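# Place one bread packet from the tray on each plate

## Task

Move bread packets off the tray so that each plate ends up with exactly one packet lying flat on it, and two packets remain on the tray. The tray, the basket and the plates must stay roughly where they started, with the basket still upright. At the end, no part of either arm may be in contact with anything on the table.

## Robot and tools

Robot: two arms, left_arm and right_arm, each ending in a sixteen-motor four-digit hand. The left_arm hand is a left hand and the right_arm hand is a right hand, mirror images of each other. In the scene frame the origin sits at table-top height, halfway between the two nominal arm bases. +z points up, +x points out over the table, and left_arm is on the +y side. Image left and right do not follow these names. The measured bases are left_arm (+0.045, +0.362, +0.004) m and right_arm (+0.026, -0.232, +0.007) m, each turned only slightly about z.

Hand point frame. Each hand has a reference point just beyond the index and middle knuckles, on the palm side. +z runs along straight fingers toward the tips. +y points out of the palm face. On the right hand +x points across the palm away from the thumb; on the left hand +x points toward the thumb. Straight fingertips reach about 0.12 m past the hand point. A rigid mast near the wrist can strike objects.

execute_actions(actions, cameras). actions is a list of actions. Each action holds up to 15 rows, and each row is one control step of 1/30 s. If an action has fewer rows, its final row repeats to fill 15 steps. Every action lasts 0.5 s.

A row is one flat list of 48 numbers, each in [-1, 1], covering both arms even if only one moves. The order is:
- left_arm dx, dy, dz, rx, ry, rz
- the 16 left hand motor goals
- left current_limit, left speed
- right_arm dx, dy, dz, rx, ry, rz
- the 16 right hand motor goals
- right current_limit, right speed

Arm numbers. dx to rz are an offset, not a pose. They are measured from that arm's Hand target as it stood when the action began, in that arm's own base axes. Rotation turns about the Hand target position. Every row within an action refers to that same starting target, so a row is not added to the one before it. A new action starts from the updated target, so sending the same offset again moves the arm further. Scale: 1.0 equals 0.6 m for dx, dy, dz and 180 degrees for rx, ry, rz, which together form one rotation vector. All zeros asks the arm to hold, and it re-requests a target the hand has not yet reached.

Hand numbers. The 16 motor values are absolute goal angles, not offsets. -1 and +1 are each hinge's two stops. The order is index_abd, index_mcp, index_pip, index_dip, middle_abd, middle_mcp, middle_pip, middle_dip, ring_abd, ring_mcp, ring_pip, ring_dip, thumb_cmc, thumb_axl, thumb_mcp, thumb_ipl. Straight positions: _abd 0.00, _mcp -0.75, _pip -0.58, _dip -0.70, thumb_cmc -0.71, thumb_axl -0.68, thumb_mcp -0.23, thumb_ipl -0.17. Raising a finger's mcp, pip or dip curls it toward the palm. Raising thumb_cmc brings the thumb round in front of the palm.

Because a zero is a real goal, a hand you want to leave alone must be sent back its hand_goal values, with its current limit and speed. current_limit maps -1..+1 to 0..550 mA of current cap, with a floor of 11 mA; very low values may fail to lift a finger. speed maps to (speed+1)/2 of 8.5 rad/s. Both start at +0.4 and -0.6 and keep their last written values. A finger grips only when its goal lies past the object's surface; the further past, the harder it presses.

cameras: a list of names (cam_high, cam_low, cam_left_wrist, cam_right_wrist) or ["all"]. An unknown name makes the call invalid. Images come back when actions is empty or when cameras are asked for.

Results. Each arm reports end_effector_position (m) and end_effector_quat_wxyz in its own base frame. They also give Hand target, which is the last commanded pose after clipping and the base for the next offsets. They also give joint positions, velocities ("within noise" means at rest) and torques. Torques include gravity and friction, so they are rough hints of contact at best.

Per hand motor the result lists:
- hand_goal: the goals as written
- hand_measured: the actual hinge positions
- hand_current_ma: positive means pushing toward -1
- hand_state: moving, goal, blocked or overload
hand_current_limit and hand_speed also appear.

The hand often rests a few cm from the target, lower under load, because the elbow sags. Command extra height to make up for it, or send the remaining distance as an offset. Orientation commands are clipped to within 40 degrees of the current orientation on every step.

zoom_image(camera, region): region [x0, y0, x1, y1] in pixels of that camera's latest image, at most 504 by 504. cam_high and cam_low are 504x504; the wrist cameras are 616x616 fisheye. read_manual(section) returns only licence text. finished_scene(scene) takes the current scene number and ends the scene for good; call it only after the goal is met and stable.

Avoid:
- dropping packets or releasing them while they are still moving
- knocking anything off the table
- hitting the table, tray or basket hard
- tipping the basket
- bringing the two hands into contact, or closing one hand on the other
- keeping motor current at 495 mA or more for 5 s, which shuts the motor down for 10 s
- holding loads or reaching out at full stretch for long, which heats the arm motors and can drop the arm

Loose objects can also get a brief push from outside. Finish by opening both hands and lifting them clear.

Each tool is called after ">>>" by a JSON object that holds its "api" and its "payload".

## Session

>>> {"api": "execute_actions", "payload": {"actions": []}}

>>> {"api": "zoom_image", "payload": {"camera": "cam_high", "region": [90, 160, 340, 410]}}

>>> {"api": "zoom_image", "payload": {"camera": "cam_low", "region": [130, 170, 330, 310]}}

Scene clock: 0.00 s.
left_arm: end_effector_position=(+0.6264, -0.2115, +0.1261) hand_goal=(+0.000, -0.754, -0.576, -0.696, +0.000, -0.754, -0.576, -0.696, +0.000, -0.754, -0.576, -0.696, -0.714, -0.678, -0.226, -0.168) hand_measured=(+0.000, -0.754, -0.576, -0.696, +0.000, -0.754, -0.576, -0.696, +0.000, -0.754, -0.576, -0.696, -0.714, -0.678, -0.226, -0.168) hand_current_ma=(+0, +0, +0, +0, +0, +0, +0, +0, +0, +0, +0, +0, +0, +0, +0, +0) hand_state=(goal, goal, goal, goal, goal, goal, goal, goal, goal, goal, goal, goal, goal, goal, goal, goal) hand_current_limit=0.40 hand_speed=-0.60 end_effector_quat_wxyz=(+0.110, +0.692, +0.631, -0.332) | right_arm: end_effector_position=(+0.4457, +0.0591, +0.3023) hand_goal=(+0.000, -0.754, -0.576, -0.696, +0.000, -0.754, -0.576, -0.696, +0.000, -0.754, -0.576, -0.696, -0.714, -0.678, -0.226, -0.168) hand_measured=(+0.000, -0.754, -0.576, -0.696, +0.000, -0.754, -0.576, -0.696, +0.000, -0.754, -0.576, -0.696, -0.714, -0.678, -0.226, -0.168) hand_current_ma=(+0, +0, +0, +0, +0, +0, +0, +0, +0, +0, +0, +0, +0, +0, +0, +0) hand_state=(goal, goal, goal, goal, goal, goal, goal, goal, goal, goal, goal, goal, goal, goal, goal, goal) hand_current_limit=0.40 hand_speed=-0.60 end_effector_quat_wxyz=(-0.042, +0.812, +0.577, +0.075)
Joint positions: left_arm=[-0.189 2.052 1.868 -1.656 0.67 -0.003] | right_arm=[0.224 1.286 1.381 -1.557 -0.135 0.565]
Joint velocities: within noise
Joint torques (N m): no reading
Heat: left arm: hottest elbow 21 °C; right arm: hottest shoulder 25 °C.
Hand target: left_arm +0.6313, -0.2123, +0.1253; +0.111, +0.693, +0.631, -0.331 | right_arm +0.4504, +0.0602, +0.3078; -0.039, +0.811, +0.578, +0.081
camera_calibration:
cam_left_wrist: T_world_to_cam=[[-0.536569, -0.549929, 0.640056, 0.0997741], [-0.253066, 0.828443, 0.499639, 0.214559], [-0.805016, 0.106114, -0.583685, 0.723487], [0, 0, 0, 1]] pos_world=[0.690253, -0.199654, 0.251226]
cam_right_wrist: T_world_to_cam=[[0.355527, -0.920613, -0.161471, -0.0130127], [-0.672266, -0.371893, 0.64012, 0.078527], [-0.649353, -0.119028, -0.751115, 0.650137], [0, 0, 0, 1]] pos_world=[0.479586, 0.0946086, 0.435959]

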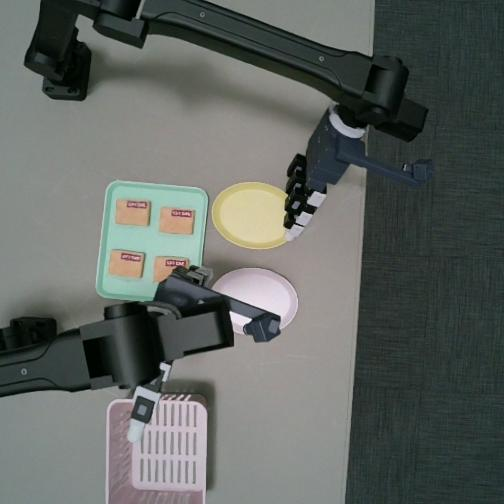

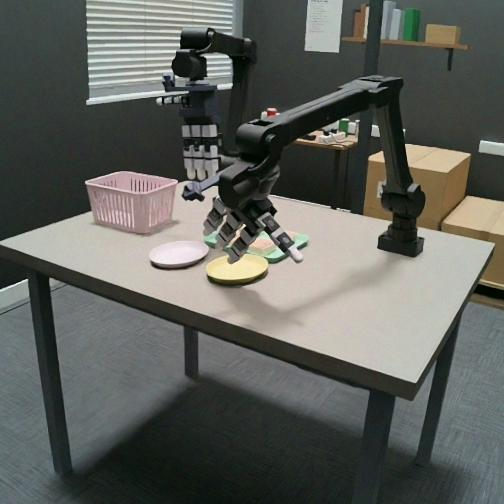

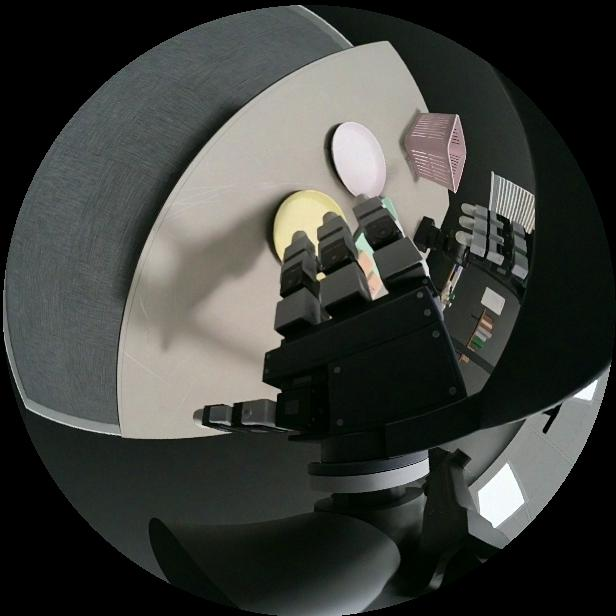

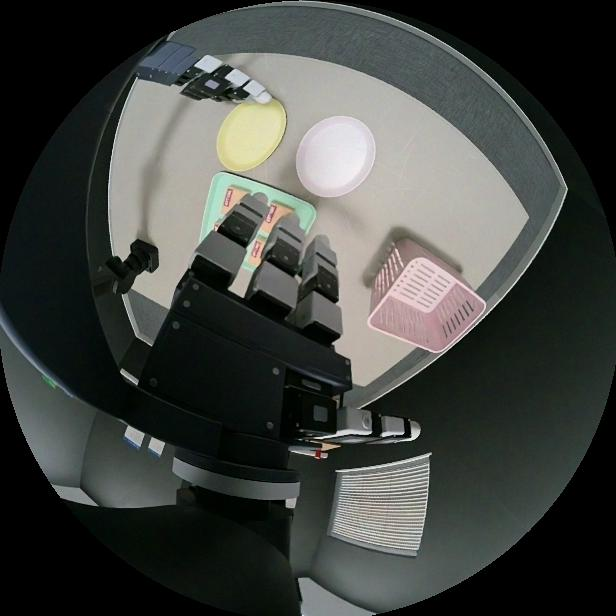

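Scaled by 2.016.

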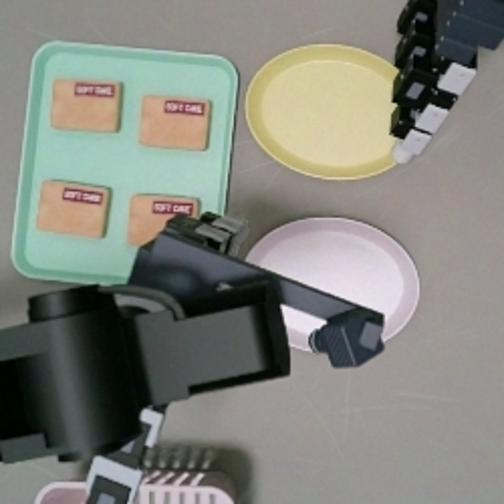

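Scaled by 2.520.

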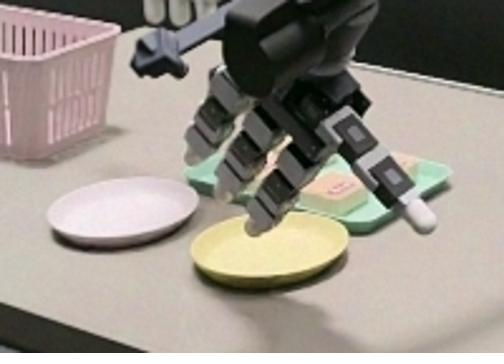

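>>> {"api": "execute_actions", "payload": {"actions": [[[0,0,0.12,0,0,0,-0.067,-0.754,-0.576,-0.696,0,-0.754,0.883,0.68,0.067,-0.754,-0.576,-0.696,-0.714,-0.678,-0.226,-0.168,0.4,-0.6,-0.054,0.079,-0.09,-0.0531,0.022,0.0706,-0.067,-0.754,-0.576,-0.696,0,-0.754,0.883,0.68,0.067,-0.754,-0.576,-0.696,-0.714,-0.678,-0.226,-0.168,0.4,-0.6]],[[-0.05,0.03,0.12,0.1,-0.053,0.0074,-0.067,-0.754,-0.576,-0.696,0,-0.754,0.883,0.68,0.067,-0.754,-0.576,-0.696,-0.714,-0.678,-0.226,-0.168,0.4,-0.6,-0.054,0.079,-0.09,0,0,0,-0.067,-0.754,-0.576,-0.696,0,-0.754,0.883,0.68,0.067,-0.754,-0.576,-0.696,-0.714,-0.678,-0.226,-0.168,0.4,-0.6]],[[-0.17,0.035,0,0.1,-0.053,0.0074,-0.067,-0.754,-0.576,-0.696,0,-0.754,0.883,0.68,0.067,-0.754,-0.576,-0.696,-0.714,-0.678,-0.226,-0.168,0.4,-0.6,0,0,-0.03,0,0,0,-0.067,-0.754,-0.576,-0.696,0,-0.754,0.883,0.68,0.067,-0.754,-0.576,-0.696,-0.714,-0.678,-0.226,-0.168,0.4,-0.6]],[[-0.17,0.035,0,0,0,0,-0.067,-0.754,-0.576,-0.696,0,-0.754,0.883,0.68,0.067,-0.754,-0.576,-0.696,-0.714,-0.678,-0.226,-0.168,0.4,-0.6,0,0,0,0,0,0,-0.067,-0.754,-0.576,-0.696,0,-0.754,0.883,0.68,0.067,-0.754,-0.576,-0.696,-0.714,-0.678,-0.226,-0.168,0.4,-0.6]]], "cameras": ["all"]}}

>>> {"api": "zoom_image", "payload": {"camera": "cam_right_wrist", "region": [140, 100, 360, 320]}}

>>> {"api": "zoom_image", "payload": {"camera": "cam_low", "region": [190, 160, 310, 280]}}

Scene clock: 36.20 s.
left_arm: end_effector_position=(+0.3920, -0.1465, +0.2644) hand_goal=(-0.068, -0.754, -0.576, -0.696, +0.000, -0.754, +0.882, +0.680, +0.066, -0.754, -0.576, -0.696, -0.714, -0.678, -0.226, -0.168) hand_measured=(-0.068, -0.754, -0.574, -0.696, +0.000, -0.756, +0.878, +0.678, +0.064, -0.754, -0.574, -0.696, -0.714, -0.678, -0.222, -0.166) hand_current_ma=(+0, +0, +0, +0, +0, +0, -1, +0, +0, +0, +0, +0, +0, +0, +1, +0) hand_state=(goal, goal, goal, goal, goal, goal, goal, goal, goal, goal, goal, goal, goal, goal, goal, goal) hand_current_limit=0.40 hand_speed=-0.60 end_effector_quat_wxyz=(-0.006, +0.723, +0.690, -0.004) | right_arm: end_effector_position=(+0.3841, +0.1583, +0.1903) hand_goal=(-0.068, -0.754, -0.576, -0.696, +0.000, -0.754, +0.882, +0.680, +0.066, -0.754, -0.576, -0.696, -0.714, -0.678, -0.226, -0.168) hand_measured=(-0.066, -0.752, -0.576, -0.696, +0.000, -0.754, +0.874, +0.678, +0.064, -0.752, -0.576, -0.696, -0.712, -0.678, -0.222, -0.168) hand_current_ma=(+1, +1, +0, +0, +0, +0, -10, -2, -2, +1, +0, +0, +1, +0, +5, +0) hand_state=(goal, goal, goal, goal, goal, goal, goal, goal, goal, goal, goal, goal, goal, goal, goal, goal) hand_current_limit=0.40 hand_speed=-0.60 end_effector_quat_wxyz=(-0.001, +0.738, +0.674, +0.006)
Joint positions: left_arm=[-0.492 1.256 1.26 -1.588 0.003 -0.446] | right_arm=[0.559 1.28 1.082 -1.361 -0.003 0.65]
Joint torques (N m): left_arm=[-1.61 -7.65 9.87 0.57 -0.12 -0.14] | right_arm=[-1.14 -7.65 6.78 0.43 0.33 0.12]
Heat: left arm: hottest elbow 24 °C; right arm: hottest elbow 29 °C.
Hand target: left_arm +0.3973, -0.1523, +0.2693; +0.002, +0.723, +0.691, +0.000 | right_arm +0.3856, +0.1550, +0.1818; +0.000, +0.745, +0.667, -0.001
Off the commanded pose: left_arm 0.009 m, 1 deg | right_arm 0.009 m, 1 deg.
camera_calibration:
cam_left_wrist: T_world_to_cam=[[-0.618474, -0.785802, 0.00215431, 0.0874751], [-0.492833, 0.390022, 0.777817, -0.0115182], [-0.61205, 0.479998, -0.628488, 0.599518], [0, 0, 0, 1]] pos_world=[0.415359, -0.214537, 0.38556]
cam_right_wrist: T_world_to_cam=[[0.56367, -0.82471, -0.0461374, -0.0348956], [-0.544465, -0.412972, 0.730076, 0.0860693], [-0.621155, -0.386402, -0.681806, 0.556132], [0, 0, 0, 1]] pos_world=[0.411975, 0.221656, 0.314727]

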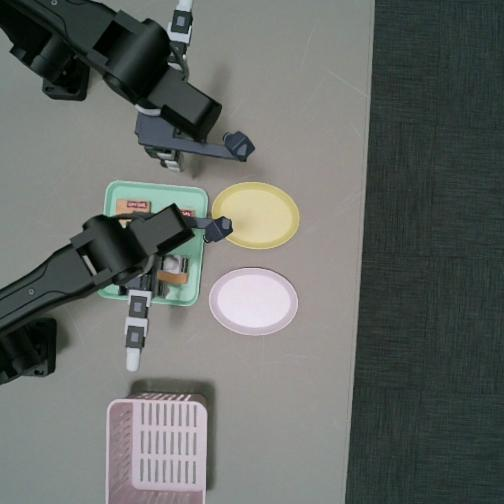

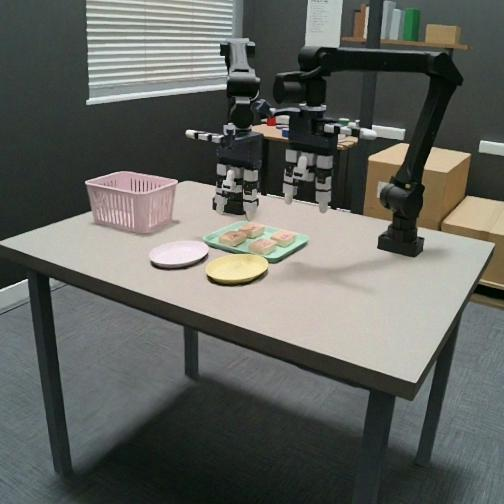

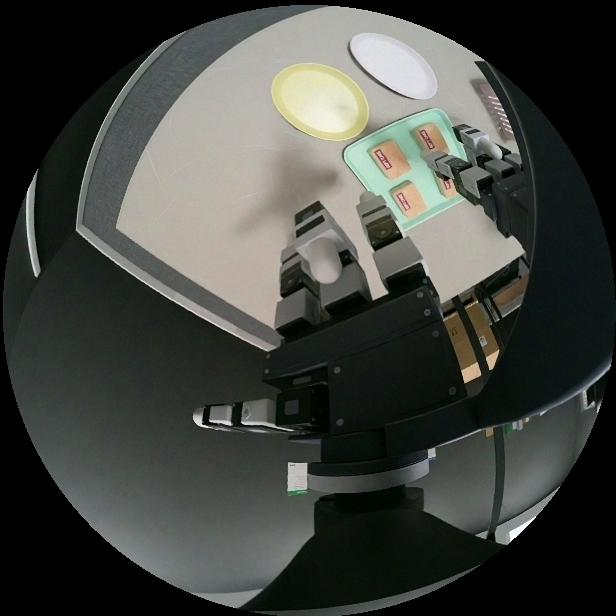

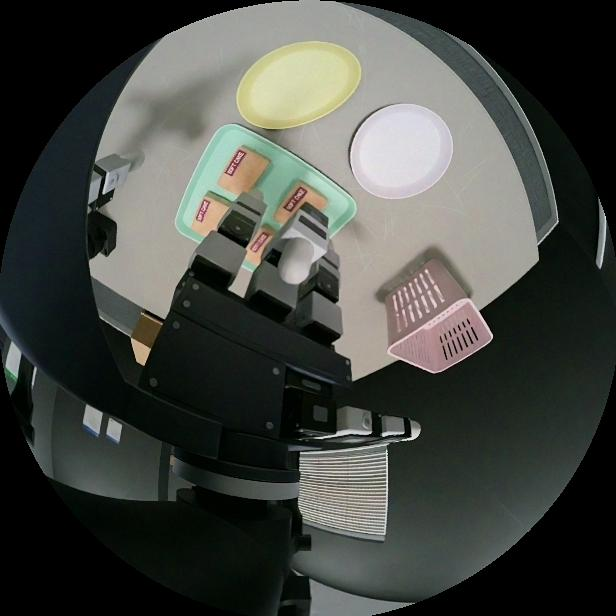

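Scaled by 2.291 from the camera's 616x616 image, which has a finer 880x880 frame.

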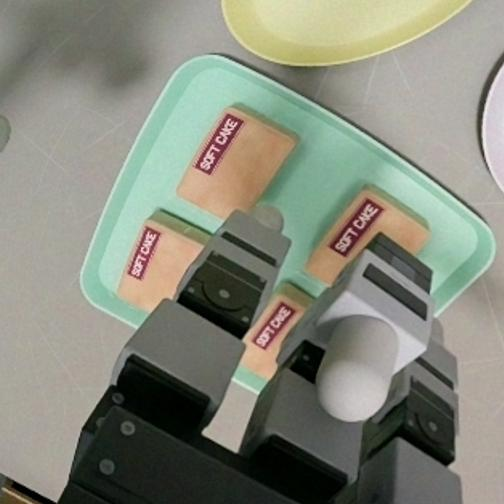

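Scaled by 4.200.

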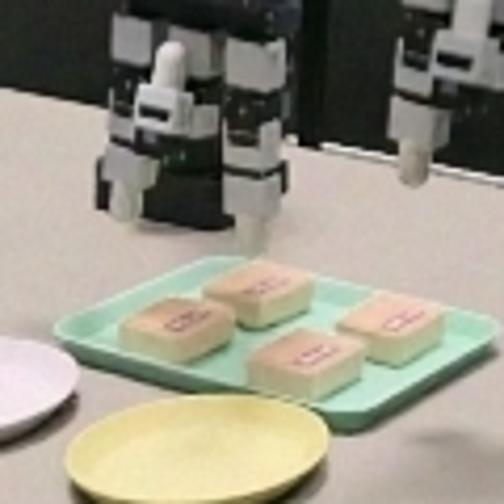

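>>> {"api": "execute_actions", "payload": {"actions": [[[0,0,0,0,0,0,-0.067,-0.754,-0.576,-0.696,0,-0.754,0.883,0.68,0.067,-0.754,-0.576,-0.696,-0.714,-0.678,-0.226,-0.168,0.4,-0.6,0,-0.003,-0.06,0,0,0,-0.067,-0.754,-0.576,-0.696,0,-0.754,0.883,0.68,0.067,-0.754,-0.576,-0.696,-0.714,-0.678,-0.226,-0.168,0.4,-0.6]],[[0,0,0,0,0,0,-0.067,-0.754,-0.576,-0.696,0,-0.754,0.883,0.68,0.067,-0.754,-0.576,-0.696,-0.714,-0.678,-0.226,-0.168,0.4,-0.6,0,0,-0.057,0,0,0,-0.067,-0.754,-0.576,-0.696,0,-0.754,0.883,0.68,0.067,-0.754,-0.576,-0.696,-0.714,-0.678,-0.226,-0.168,0.4,-0.6]]], "cameras": ["cam_low","cam_right_wrist","cam_left_wrist"]}}

>>> {"api": "zoom_image", "payload": {"camera": "cam_right_wrist", "region": [140, 120, 360, 340]}}

>>> {"api": "zoom_image", "payload": {"camera": "cam_low", "region": [190, 160, 310, 280]}}

>>> {"api": "zoom_image", "payload": {"camera": "cam_left_wrist", "region": [320, 60, 480, 220]}}

Scene clock: 52.63 s.
left_arm: end_effector_position=(+0.3920, -0.1464, +0.2644) hand_goal=(-0.068, -0.754, -0.576, -0.696, +0.000, -0.754, +0.882, +0.680, +0.066, -0.754, -0.576, -0.696, -0.714, -0.678, -0.226, -0.168) hand_measured=(-0.068, -0.754, -0.574, -0.696, +0.000, -0.756, +0.878, +0.678, +0.064, -0.754, -0.574, -0.696, -0.714, -0.678, -0.222, -0.166) hand_current_ma=(+0, +0, +0, +0, +0, +0, -1, +0, +0, +0, +0, +0, +0, +0, +1, +0) hand_state=(goal, goal, goal, goal, goal, goal, goal, goal, goal, goal, goal, goal, goal, goal, goal, goal) hand_current_limit=0.40 hand_speed=-0.60 end_effector_quat_wxyz=(-0.006, +0.723, +0.691, -0.004) | right_arm: end_effector_position=(+0.3832, +0.1565, +0.1164) hand_goal=(-0.068, -0.754, -0.576, -0.696, +0.000, -0.754, +0.882, +0.680, +0.066, -0.754, -0.576, -0.696, -0.714, -0.678, -0.226, -0.168) hand_measured=(-0.068, -0.754, -0.576, -0.696, +0.000, -0.756, +0.876, +0.678, +0.064, -0.754, -0.576, -0.696, -0.712, -0.678, -0.222, -0.168) hand_current_ma=(+0, +0, +0, +0, +0, -1, -7, -2, -1, +0, +0, +0, +1, +0, +4, +0) hand_state=(goal, goal, goal, goal, goal, goal, goal, goal, goal, goal, goal, goal, goal, goal, goal, goal) hand_current_limit=0.40 hand_speed=-0.60 end_effector_quat_wxyz=(-0.001, +0.739, +0.673, +0.001)
Joint positions: left_arm=[-0.492 1.256 1.26 -1.588 0.003 -0.446] | right_arm=[0.556 1.344 0.939 -1.165 -0.003 0.65]
Joint torques (N m): left_arm=[-1.08 -7.47 9.84 0.75 -0.13 -0.16] | right_arm=[-1.32 -8.35 6.54 0.53 0.32 0.09]
Heat: left arm: hottest elbow 26 °C; right arm: hottest elbow 30 °C.
Hand target: left_arm +0.3973, -0.1523, +0.2693; +0.002, +0.723, +0.691, +0.000 | right_arm +0.3856, +0.1532, +0.1115; +0.000, +0.745, +0.667, +0.000
Off the commanded pose: left_arm 0.009 m, 1 deg | right_arm 0.006 m, 1 deg.
camera_calibration:
cam_left_wrist: T_world_to_cam=[[-0.617873, -0.786275, 0.00213639, 0.087271], [-0.493121, 0.38962, 0.777836, -0.011481], [-0.612425, 0.479551, -0.628464, 0.599583], [0, 0, 0, 1]] pos_world=[0.41546, -0.214438, 0.38556]
cam_right_wrist: T_world_to_cam=[[0.561045, -0.826495, -0.0461975, -0.0381422], [-0.539052, -0.407136, 0.737335, 0.134838], [-0.628213, -0.388775, -0.673946, 0.506699], [0, 0, 0, 1]] pos_world=[0.412399, 0.220365, 0.240304]
Images, in order (width x height): cam_low 504x504, cam_left_wrist 616x616, cam_right_wrist 616x616.

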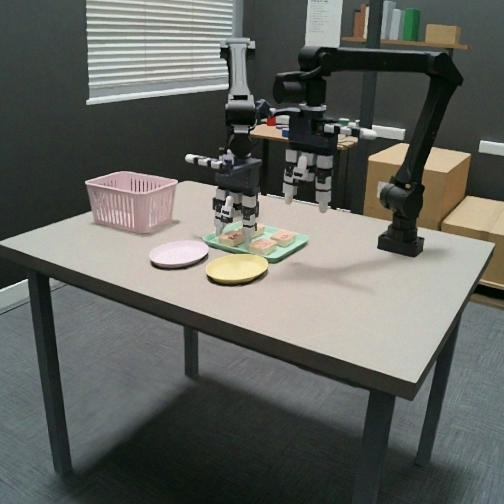

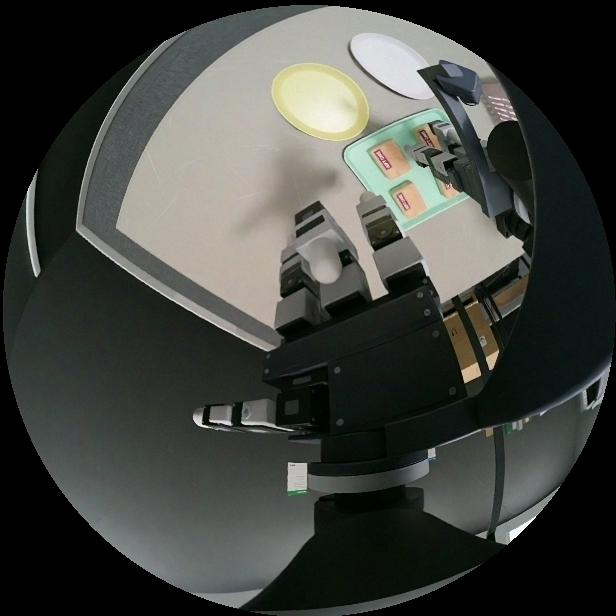

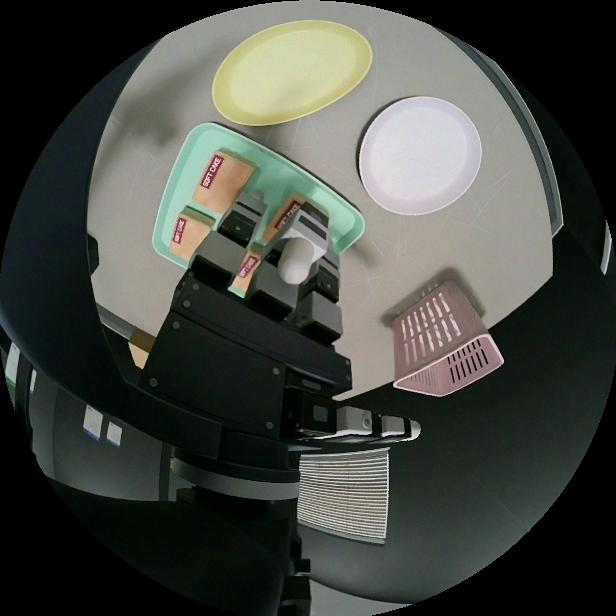

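Scaled by 2.291 from the camera's 616x616 image, which has a finer 880x880 frame.

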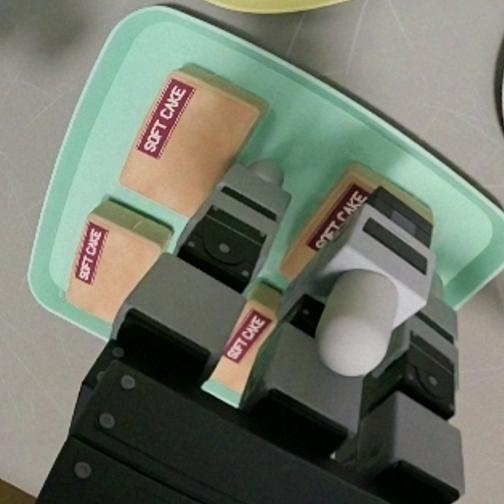

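Scaled by 4.200.

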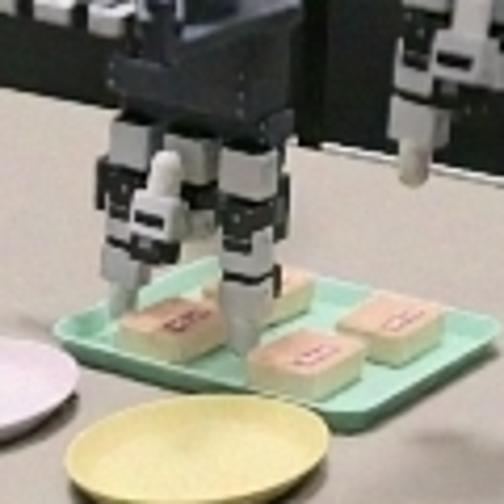

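Scaled by 3.150 from the camera's 616x616 image, which has a finer 880x880 frame.

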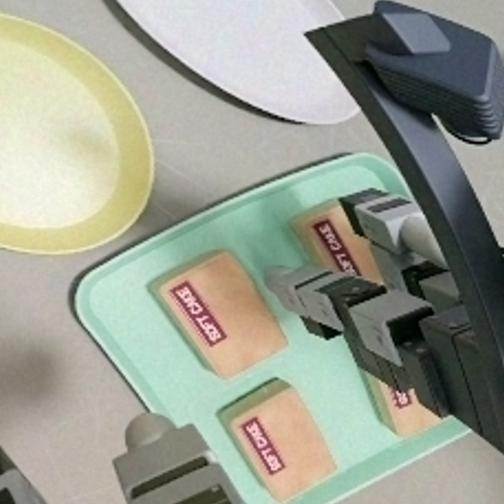

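>>> {"api": "execute_actions", "payload": {"actions": [[[0,0,0,0,0,0,-0.067,-0.754,-0.576,-0.696,0,-0.754,0.883,0.68,0.067,-0.754,-0.576,-0.696,-0.714,-0.678,-0.226,-0.168,0.4,-0.6,0,0,-0.006,0,0,0,0.1,-0.754,-0.576,-0.696,0,-0.754,0.883,0.68,-0.1,-0.754,-0.576,-0.696,-0.714,-0.678,-0.226,-0.168,0.2,-0.85]],[[0,0,0,0,0,0,-0.067,-0.754,-0.576,-0.696,0,-0.754,0.883,0.68,0.067,-0.754,-0.576,-0.696,-0.714,-0.678,-0.226,-0.168,0.4,-0.6,0,0,0,0,0,0,0.2,-0.754,-0.576,-0.696,0,-0.754,0.883,0.68,-0.2,-0.754,-0.576,-0.696,-0.714,-0.678,-0.226,-0.168,0.2,-0.85]],[[0,0,0,0,0,0,-0.067,-0.754,-0.576,-0.696,0,-0.754,0.883,0.68,0.067,-0.754,-0.576,-0.696,-0.714,-0.678,-0.226,-0.168,0.4,-0.6,0,0,0.07,0,0,0,0.2,-0.754,-0.576,-0.696,0,-0.754,0.883,0.68,-0.2,-0.754,-0.576,-0.696,-0.714,-0.678,-0.226,-0.168,0.2,-0.85]]], "cameras": ["cam_low","cam_right_wrist"]}}

>>> {"api": "zoom_image", "payload": {"camera": "cam_low", "region": [190, 160, 310, 280]}}

Scene clock: 63.23 s.
left_arm: end_effector_position=(+0.3920, -0.1464, +0.2644) hand_goal=(-0.068, -0.754, -0.576, -0.696, +0.000, -0.754, +0.882, +0.680, +0.066, -0.754, -0.576, -0.696, -0.714, -0.678, -0.226, -0.168) hand_measured=(-0.068, -0.754, -0.574, -0.696, +0.000, -0.756, +0.878, +0.678, +0.064, -0.754, -0.574, -0.696, -0.714, -0.678, -0.222, -0.166) hand_current_ma=(+0, +0, +0, +0, +0, +0, -1, +0, +0, +0, +0, +0, +0, +0, +1, +0) hand_state=(goal, goal, goal, goal, goal, goal, goal, goal, goal, goal, goal, goal, goal, goal, goal, goal) hand_current_limit=0.40 hand_speed=-0.60 end_effector_quat_wxyz=(-0.006, +0.723, +0.691, -0.004) | right_arm: end_effector_position=(+0.3734, +0.1502, +0.1328) hand_goal=(+0.200, -0.754, -0.576, -0.696, +0.000, -0.754, +0.882, +0.680, -0.200, -0.754, -0.576, -0.696, -0.714, -0.678, -0.226, -0.168) hand_measured=(+0.024, -0.754, -0.576, -0.696, +0.000, -0.754, +0.876, +0.678, -0.042, -0.748, -0.574, -0.696, -0.712, -0.678, -0.222, -0.168) hand_current_ma=(-330, +0, +0, +0, +0, +0, -7, -2, +330, +6, +1, +0, +1, +0, +5, +0) hand_state=(blocked, goal, goal, goal, goal, goal, goal, goal, blocked, goal, goal, goal, goal, goal, goal, goal) hand_current_limit=0.20 hand_speed=-0.85 end_effector_quat_wxyz=(-0.004, +0.739, +0.673, -0.016)
Joint positions: left_arm=[-0.492 1.256 1.26 -1.588 0.003 -0.446] | right_arm=[0.556 1.316 0.964 -1.251 -0.002 0.65]
Joint torques (N m): left_arm=[-1.55 -8.59 9.92 0.75 -0.11 -0.15] | right_arm=[-1.2 -9.23 10.02 -0.55 0.3 0.09]
Heat: left arm: hottest elbow 26 °C; right arm: hottest elbow 29 °C.
Hand target: left_arm +0.3973, -0.1523, +0.2693; +0.002, +0.723, +0.691, +0.000 | right_arm +0.3857, +0.1533, +0.1501; +0.000, +0.745, +0.667, +0.000
Off the commanded pose: left_arm 0.009 m, 1 deg | right_arm 0.021 m, 2 deg.
camera_calibration:
cam_right_wrist: T_world_to_cam=[[0.559738, -0.827349, -0.0467715, -0.0363396], [-0.517739, -0.393227, 0.759815, 0.101923], [-0.647024, -0.401082, -0.648454, 0.514569], [0, 0, 0, 1]] pos_world=[0.406049, 0.216398, 0.254532]
Images, in order (width x height): cam_low 504x504, cam_right_wrist 616x616.

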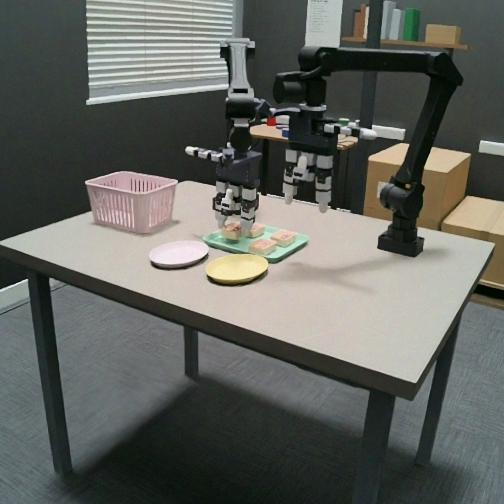

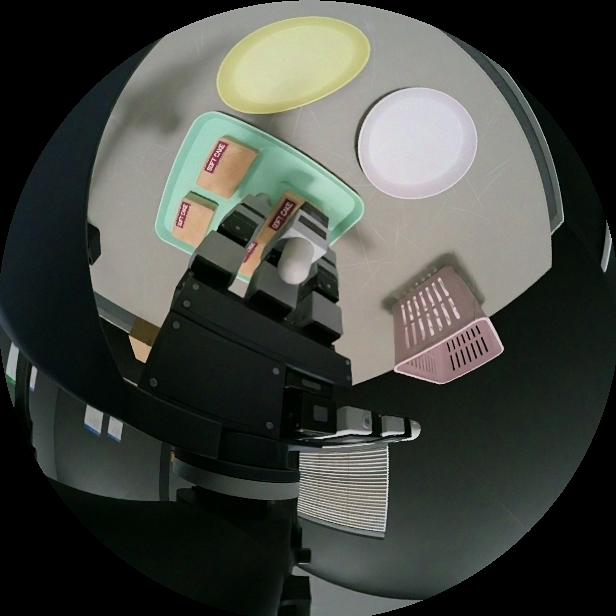

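Scaled by 4.200.

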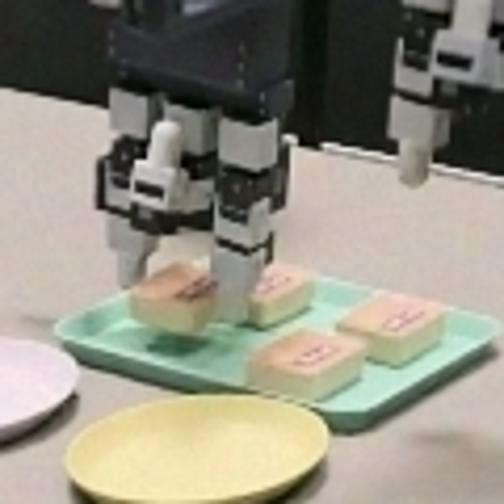

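>>> {"api": "execute_actions", "payload": {"actions": [[[0,0,0,0,0,0,-0.067,-0.754,-0.576,-0.696,0,-0.754,0.883,0.68,0.067,-0.754,-0.576,-0.696,-0.714,-0.678,-0.226,-0.168,0.4,-0.6,0.03,0,0.06,0,0,0,0.2,-0.754,-0.576,-0.696,0,-0.754,0.883,0.68,-0.2,-0.754,-0.576,-0.696,-0.714,-0.678,-0.226,-0.168,0.2,-0.85]],[[0,0,0,0,0,0,-0.067,-0.754,-0.576,-0.696,0,-0.754,0.883,0.68,0.067,-0.754,-0.576,-0.696,-0.714,-0.678,-0.226,-0.168,0.4,-0.6,0.133,-0.048,0,0,0,0,0.2,-0.754,-0.576,-0.696,0,-0.754,0.883,0.68,-0.2,-0.754,-0.576,-0.696,-0.714,-0.678,-0.226,-0.168,0.2,-0.85]],[[-0.023,-0.06,-0.054,0,0,0,-0.067,-0.754,-0.576,-0.696,0,-0.754,0.883,0.68,0.067,-0.754,-0.576,-0.696,-0.714,-0.678,-0.226,-0.168,0.4,-0.6,0.133,-0.048,0,0,0,0,0.2,-0.754,-0.576,-0.696,0,-0.754,0.883,0.68,-0.2,-0.754,-0.576,-0.696,-0.714,-0.678,-0.226,-0.168,0.2,-0.85]],[[-0.023,-0.06,-0.054,0,0,0,-0.067,-0.754,-0.576,-0.696,0,-0.754,0.883,0.68,0.067,-0.754,-0.576,-0.696,-0.714,-0.678,-0.226,-0.168,0.4,-0.6,0,0,-0.045,0,0,0,0.2,-0.754,-0.576,-0.696,0,-0.754,0.883,0.68,-0.2,-0.754,-0.576,-0.696,-0.714,-0.678,-0.226,-0.168,0.2,-0.85]]], "cameras": ["all"]}}

>>> {"api": "zoom_image", "payload": {"camera": "cam_low", "region": [130, 170, 250, 290]}}

>>> {"api": "zoom_image", "payload": {"camera": "cam_left_wrist", "region": [280, 100, 440, 260]}}

Scene clock: 85.93 s.
left_arm: end_effector_position=(+0.3663, -0.2244, +0.2039) hand_goal=(-0.068, -0.754, -0.576, -0.696, +0.000, -0.754, +0.882, +0.680, +0.066, -0.754, -0.576, -0.696, -0.714, -0.678, -0.226, -0.168) hand_measured=(-0.068, -0.754, -0.574, -0.696, +0.000, -0.756, +0.878, +0.678, +0.064, -0.752, -0.574, -0.696, -0.714, -0.678, -0.222, -0.166) hand_current_ma=(+0, +0, +0, +0, +0, +0, -1, +0, +0, +0, +0, +0, +0, +0, +1, +0) hand_state=(goal, goal, goal, goal, goal, goal, goal, goal, goal, goal, goal, goal, goal, goal, goal, goal) hand_current_limit=0.40 hand_speed=-0.60 end_effector_quat_wxyz=(-0.003, +0.727, +0.686, -0.002) | right_arm: end_effector_position=(+0.5625, +0.0918, +0.1744) hand_goal=(+0.200, -0.754, -0.576, -0.696, +0.000, -0.754, +0.882, +0.680, -0.200, -0.754, -0.576, -0.696, -0.714, -0.678, -0.226, -0.168) hand_measured=(+0.024, -0.754, -0.578, -0.696, +0.000, -0.754, +0.876, +0.678, -0.044, -0.748, -0.574, -0.696, -0.714, -0.678, -0.222, -0.168) hand_current_ma=(-330, -1, -2, +0, +0, -1, -7, -2, +330, +8, +2, +0, +0, +0, +7, +0) hand_state=(blocked, goal, goal, goal, goal, goal, goal, goal, blocked, goal, goal, goal, goal, goal, goal, goal) hand_current_limit=0.20 hand_speed=-0.85 end_effector_quat_wxyz=(+0.005, +0.751, +0.660, +0.008)
Joint positions: left_arm=[-0.71 1.323 1.159 -1.412 0.003 -0.652] | right_arm=[0.256 1.65 1.433 -1.334 0.002 0.386]
Joint torques (N m): left_arm=[-0.32 -8.59 8.54 0.55 -0.13 -0.16] | right_arm=[-0.56 -14.33 6.68 0.47 0.12 -0.16]
Heat: left arm: hottest elbow 27 °C; right arm: hottest elbow 33 °C.
Hand target: left_arm +0.3696, -0.2244, +0.2046; +0.002, +0.723, +0.691, +0.000 | right_arm +0.5633, +0.0955, +0.1590; +0.000, +0.745, +0.667, +0.000
Off the commanded pose: left_arm 0.003 m, 1 deg | right_arm 0.016 m, 2 deg.
camera_calibration:
cam_left_wrist: T_world_to_cam=[[-0.62745, -0.778657, -0.000325345, 0.0159681], [-0.494109, 0.397835, 0.773035, 0.0564408], [-0.6018, 0.485202, -0.634363, 0.581806], [0, 0, 0, 1]] pos_world=[0.388037, -0.292314, 0.32545]
cam_right_wrist: T_world_to_cam=[[0.531816, -0.846114, -0.0355499, -0.173084], [-0.568087, -0.387568, 0.725995, 0.178992], [-0.628052, -0.3659, -0.686781, 0.633274], [0, 0, 0, 1]] pos_world=[0.591461, 0.154638, 0.29882]

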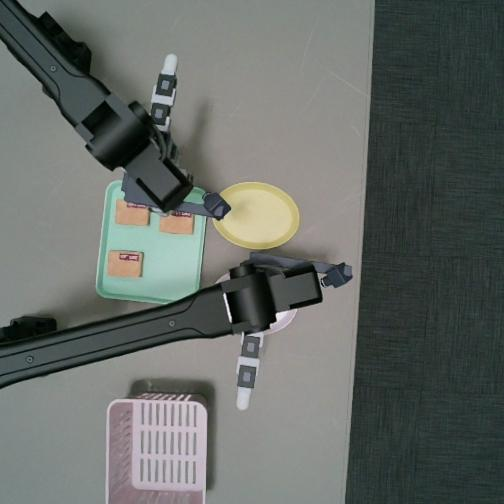

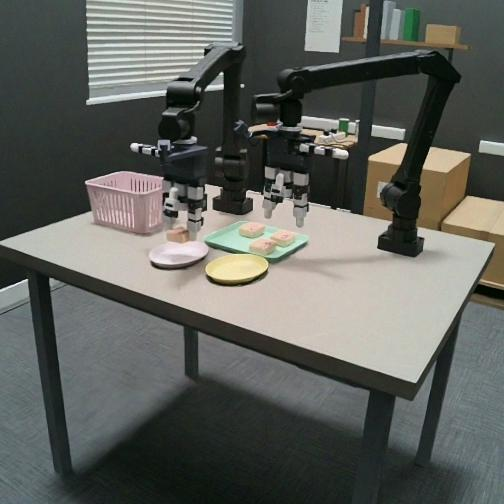

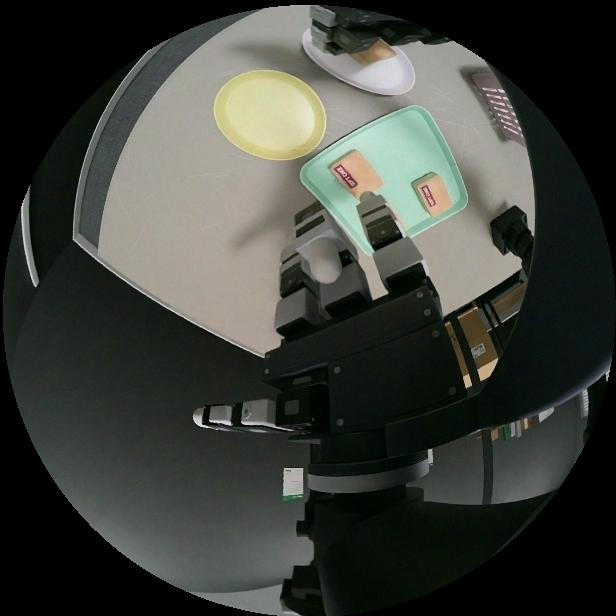

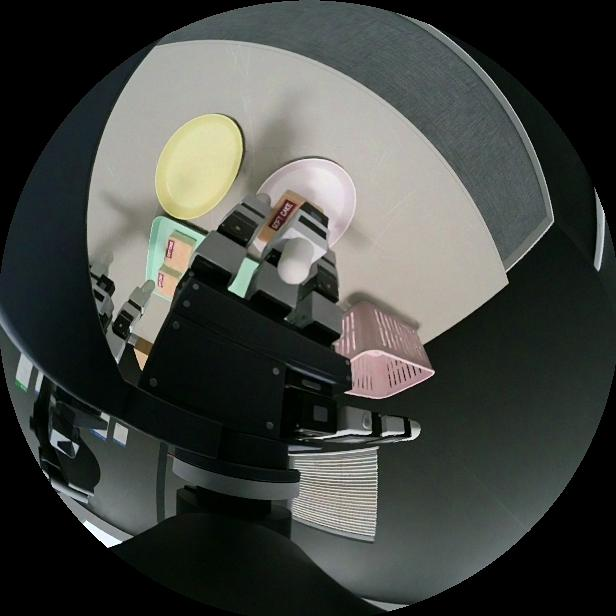

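Scaled by 4.200.

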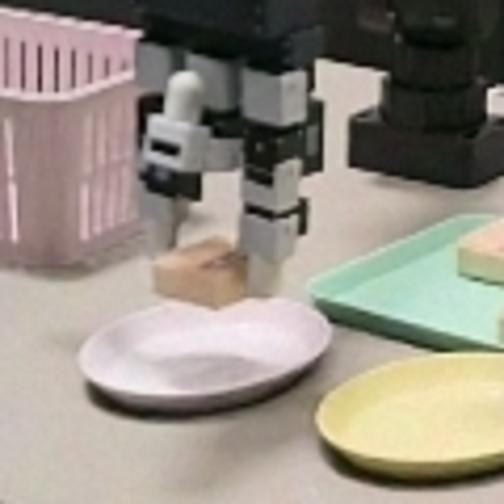

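Scaled by 3.150 from the camera's 616x616 image, which has a finer 880x880 frame.

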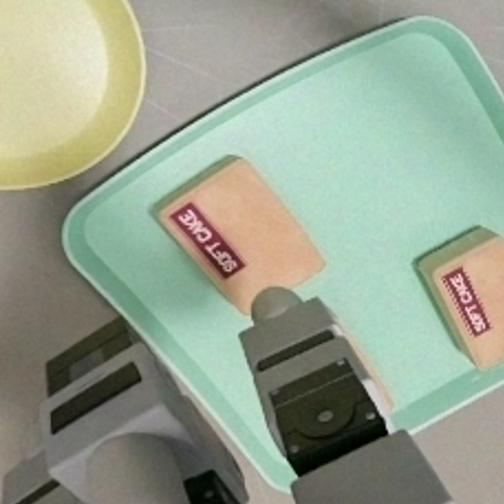

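>>> {"api": "execute_actions", "payload": {"actions": [[[0,0,0,0,0,0,-0.067,-0.754,-0.576,-0.696,0,-0.754,0.883,0.68,0.067,-0.754,-0.576,-0.696,-0.714,-0.678,-0.226,-0.168,0.4,-0.6,0,0,-0.055,0,0,0,0.2,-0.754,-0.576,-0.696,0,-0.754,0.883,0.68,-0.2,-0.754,-0.576,-0.696,-0.714,-0.678,-0.226,-0.168,0.2,-0.85]],[[0,0,0,0,0,0,-0.067,-0.754,-0.576,-0.696,0,-0.754,0.883,0.68,0.067,-0.754,-0.576,-0.696,-0.714,-0.678,-0.226,-0.168,0.4,-0.6,0,0,-0.02,0,0,0,0.2,-0.754,-0.576,-0.696,0,-0.754,0.883,0.68,-0.2,-0.754,-0.576,-0.696,-0.714,-0.678,-0.226,-0.168,0.2,-0.85]]], "cameras": ["cam_low"]}}

>>> {"api": "zoom_image", "payload": {"camera": "cam_low", "region": [130, 170, 250, 290]}}

Scene clock: 100.80 s.
left_arm: end_effector_position=(+0.3663, -0.2243, +0.2039) hand_goal=(-0.068, -0.754, -0.576, -0.696, +0.000, -0.754, +0.882, +0.680, +0.066, -0.754, -0.576, -0.696, -0.714, -0.678, -0.226, -0.168) hand_measured=(-0.068, -0.754, -0.574, -0.696, +0.000, -0.756, +0.878, +0.678, +0.064, -0.752, -0.574, -0.696, -0.714, -0.678, -0.222, -0.166) hand_current_ma=(+0, +0, +0, +0, +0, +0, -1, +0, +0, +0, +0, +0, +0, +0, +1, +0) hand_state=(goal, goal, goal, goal, goal, goal, goal, goal, goal, goal, goal, goal, goal, goal, goal, goal) hand_current_limit=0.40 hand_speed=-0.60 end_effector_quat_wxyz=(-0.003, +0.727, +0.686, -0.002) | right_arm: end_effector_position=(+0.5635, +0.0921, +0.1282) hand_goal=(+0.200, -0.754, -0.576, -0.696, +0.000, -0.754, +0.882, +0.680, -0.200, -0.754, -0.576, -0.696, -0.714, -0.678, -0.226, -0.168) hand_measured=(+0.024, -0.756, -0.578, -0.696, +0.000, -0.756, +0.876, +0.678, -0.044, -0.748, -0.574, -0.696, -0.714, -0.678, -0.222, -0.168) hand_current_ma=(-330, -2, -2, +0, +0, -1, -7, -2, +330, +6, +1, +0, +0, +0, +7, +0) hand_state=(blocked, goal, goal, goal, goal, goal, goal, goal, blocked, goal, goal, goal, goal, goal, goal, goal) hand_current_limit=0.20 hand_speed=-0.85 end_effector_quat_wxyz=(+0.005, +0.751, +0.660, +0.007)
Joint positions: left_arm=[-0.71 1.323 1.159 -1.412 0.003 -0.652] | right_arm=[0.256 1.686 1.354 -1.222 0.002 0.385]
Joint torques (N m): left_arm=[-0.5 -8.12 8.39 0.91 -0.2 -0.16] | right_arm=[-0.62 -14.74 6.48 0.49 0.12 -0.15]
Heat: left arm: hottest elbow 27 °C; right arm: hottest elbow 31 °C.
Hand target: left_arm +0.3696, -0.2245, +0.2046; +0.002, +0.723, +0.691, +0.000 | right_arm +0.5632, +0.0955, +0.1138; +0.000, +0.745, +0.667, -0.001
Off the commanded pose: left_arm 0.003 m, 1 deg | right_arm 0.015 m, 1 deg.
Images, in order (width x height): cam_low 504x504.

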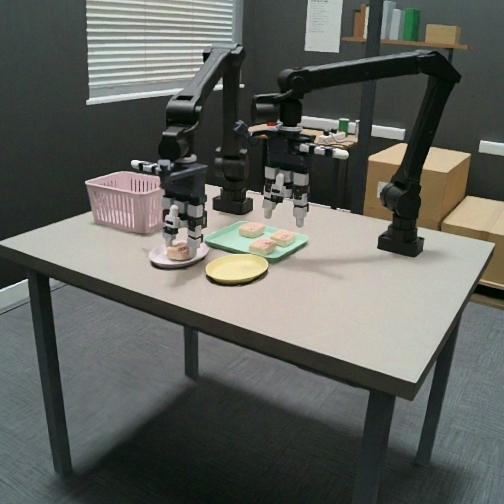

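Scaled by 4.200.

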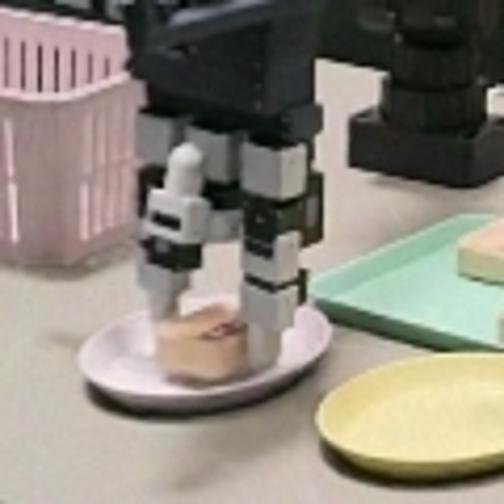

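>>> {"api": "execute_actions", "payload": {"actions": [[[0,0,0,0,0,0,-0.067,-0.754,-0.576,-0.696,0,-0.754,0.883,0.68,0.067,-0.754,-0.576,-0.696,-0.714,-0.678,-0.226,-0.168,0.4,-0.6,0,0,0.018,0,0,0,0.2,-0.754,-0.576,-0.696,0,-0.754,0.883,0.68,-0.2,-0.754,-0.576,-0.696,-0.714,-0.678,-0.226,-0.168,0.2,-0.85]],[[0,0,0,0,0,0,-0.067,-0.754,-0.576,-0.696,0,-0.754,0.883,0.68,0.067,-0.754,-0.576,-0.696,-0.714,-0.678,-0.226,-0.168,0.4,-0.6,0,0,0,0,0,0,-0.03,-0.754,-0.576,-0.696,0,-0.754,0.883,0.68,0.03,-0.754,-0.576,-0.696,-0.714,-0.678,-0.226,-0.168,0.2,-0.88]],[[0,0,0,0,0,0,-0.067,-0.754,-0.576,-0.696,0,-0.754,0.883,0.68,0.067,-0.754,-0.576,-0.696,-0.714,-0.678,-0.226,-0.168,0.4,-0.6,0,0,0.1,0,0,0,-0.03,-0.754,-0.576,-0.696,0,-0.754,0.883,0.68,0.03,-0.754,-0.576,-0.696,-0.714,-0.678,-0.226,-0.168,0.2,-0.88]],[[0,0,0,0,0,0,-0.067,-0.754,-0.576,-0.696,0,-0.754,0.883,0.68,0.067,-0.754,-0.576,-0.696,-0.714,-0.678,-0.226,-0.168,0.4,-0.6,-0.03,-0.1,0.1,0,0,0,-0.03,-0.754,-0.576,-0.696,0,-0.754,0.883,0.68,0.03,-0.754,-0.576,-0.696,-0.714,-0.678,-0.226,-0.168,0.2,-0.88]],[[-0.006,-0.1,-0.055,0,0,0,-0.067,-0.754,-0.576,-0.696,0,-0.754,0.883,0.68,0.067,-0.754,-0.576,-0.696,-0.714,-0.678,-0.226,-0.168,0.4,-0.6,-0.05,-0.12,0,0,0,0,-0.03,-0.754,-0.576,-0.696,0,-0.754,0.883,0.68,0.03,-0.754,-0.576,-0.696,-0.714,-0.678,-0.226,-0.168,0.2,-0.88]]], "cameras": ["all"]}}

>>> {"api": "zoom_image", "payload": {"camera": "cam_low", "region": [140, 170, 310, 290]}}

>>> {"api": "zoom_image", "payload": {"camera": "cam_left_wrist", "region": [250, 120, 410, 280]}}

Scene clock: 119.60 s.
left_arm: end_effector_position=(+0.3548, -0.2798, +0.1582) hand_goal=(-0.068, -0.754, -0.576, -0.696, +0.000, -0.754, +0.882, +0.680, +0.066, -0.754, -0.576, -0.696, -0.714, -0.678, -0.226, -0.168) hand_measured=(-0.068, -0.754, -0.574, -0.696, +0.000, -0.756, +0.878, +0.678, +0.064, -0.752, -0.574, -0.696, -0.714, -0.678, -0.222, -0.166) hand_current_ma=(+0, +0, +0, +0, +0, +0, -1, +0, +0, +0, +0, +0, +0, +0, +1, +0) hand_state=(goal, goal, goal, goal, goal, goal, goal, goal, goal, goal, goal, goal, goal, goal, goal, goal) hand_current_limit=0.40 hand_speed=-0.60 end_effector_quat_wxyz=(-0.017, +0.730, +0.684, -0.001) | right_arm: end_effector_position=(+0.5152, -0.0393, +0.2473) hand_goal=(-0.030, -0.754, -0.576, -0.696, +0.000, -0.754, +0.882, +0.680, +0.030, -0.754, -0.576, -0.696, -0.714, -0.678, -0.226, -0.168) hand_measured=(-0.028, -0.752, -0.576, -0.696, +0.000, -0.754, +0.876, +0.678, +0.030, -0.752, -0.574, -0.696, -0.712, -0.678, -0.222, -0.168) hand_current_ma=(+1, +3, +0, +0, +0, +0, -7, -2, +0, +2, +1, +0, +1, +0, +7, +0) hand_state=(goal, goal, goal, goal, goal, goal, goal, goal, goal, goal, goal, goal, goal, goal, goal, goal) hand_current_limit=0.20 hand_speed=-0.88 end_effector_quat_wxyz=(+0.003, +0.751, +0.660, +0.001)
Joint positions: left_arm=[-0.834 1.447 1.162 -1.321 0.002 -0.769] | right_arm=[-0.012 1.47 1.418 -1.514 0.003 0.117]
Joint torques (N m): left_arm=[-0.03 -11.28 10.55 0.62 -0.08 0.02] | right_arm=[-0.62 -12.92 7.41 -0.02 0.08 -0.16]
Heat: left arm: hottest elbow 27 °C; right arm: hottest elbow 30 °C.
Hand target: left_arm +0.3661, -0.2843, +0.1716; +0.002, +0.723, +0.691, +0.000 | right_arm +0.5152, -0.0363, +0.2448; +0.000, +0.745, +0.667, +0.000
Off the commanded pose: left_arm 0.018 m, 2 deg | right_arm 0.004 m, 1 deg.
camera_calibration:
cam_left_wrist: T_world_to_cam=[[-0.63287, -0.774234, -0.00609272, -0.0303913], [-0.476759, 0.383486, 0.790974, 0.095096], [-0.610062, 0.503488, -0.61182, 0.577228], [0, 0, 0, 1]] pos_world=[0.378249, -0.350625, 0.277756]
cam_right_wrist: T_world_to_cam=[[0.531914, -0.845934, -0.0382489, -0.255661], [-0.557278, -0.383705, 0.736351, 0.0403331], [-0.63758, -0.37036, -0.675518, 0.607639], [0, 0, 0, 1]] pos_world=[0.545885, 0.0242491, 0.370993]

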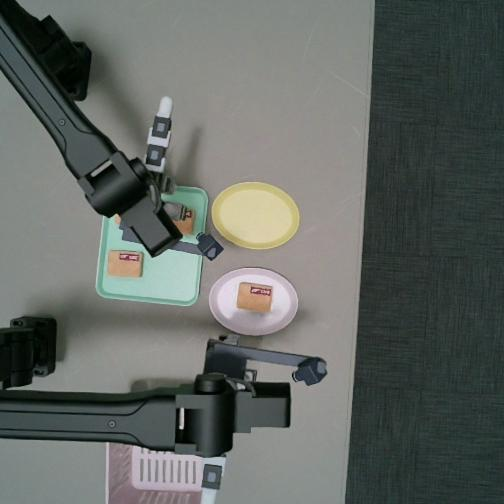

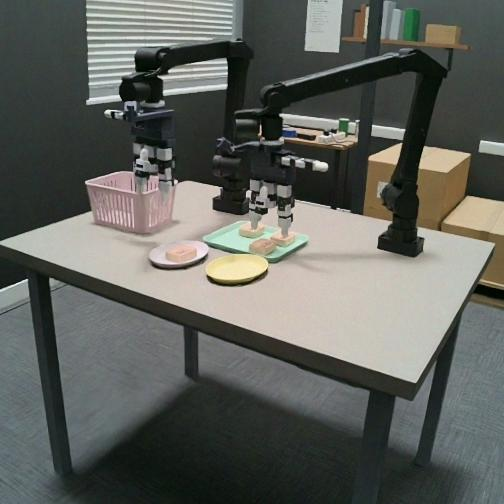

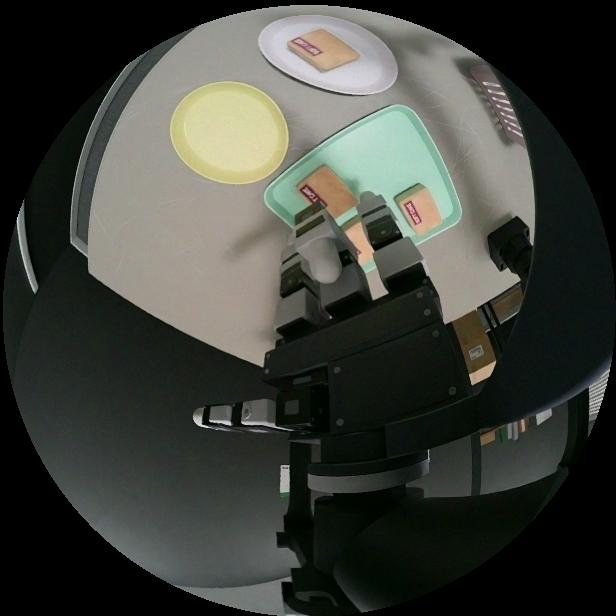

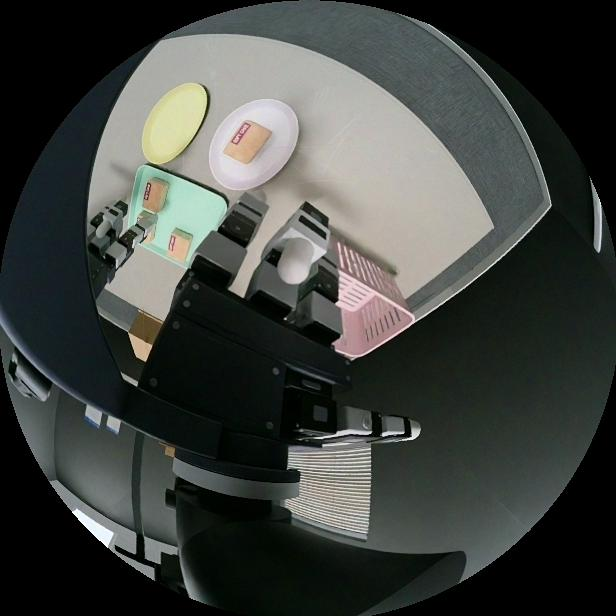

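Scaled by 2.965.

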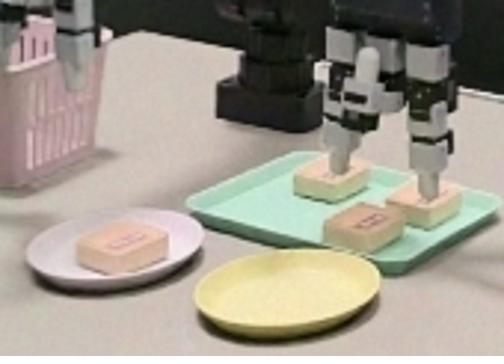

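Scaled by 3.150 from the camera's 616x616 image, which has a finer 880x880 frame.

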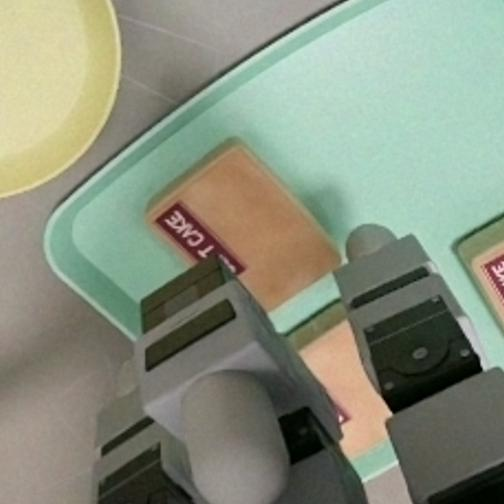

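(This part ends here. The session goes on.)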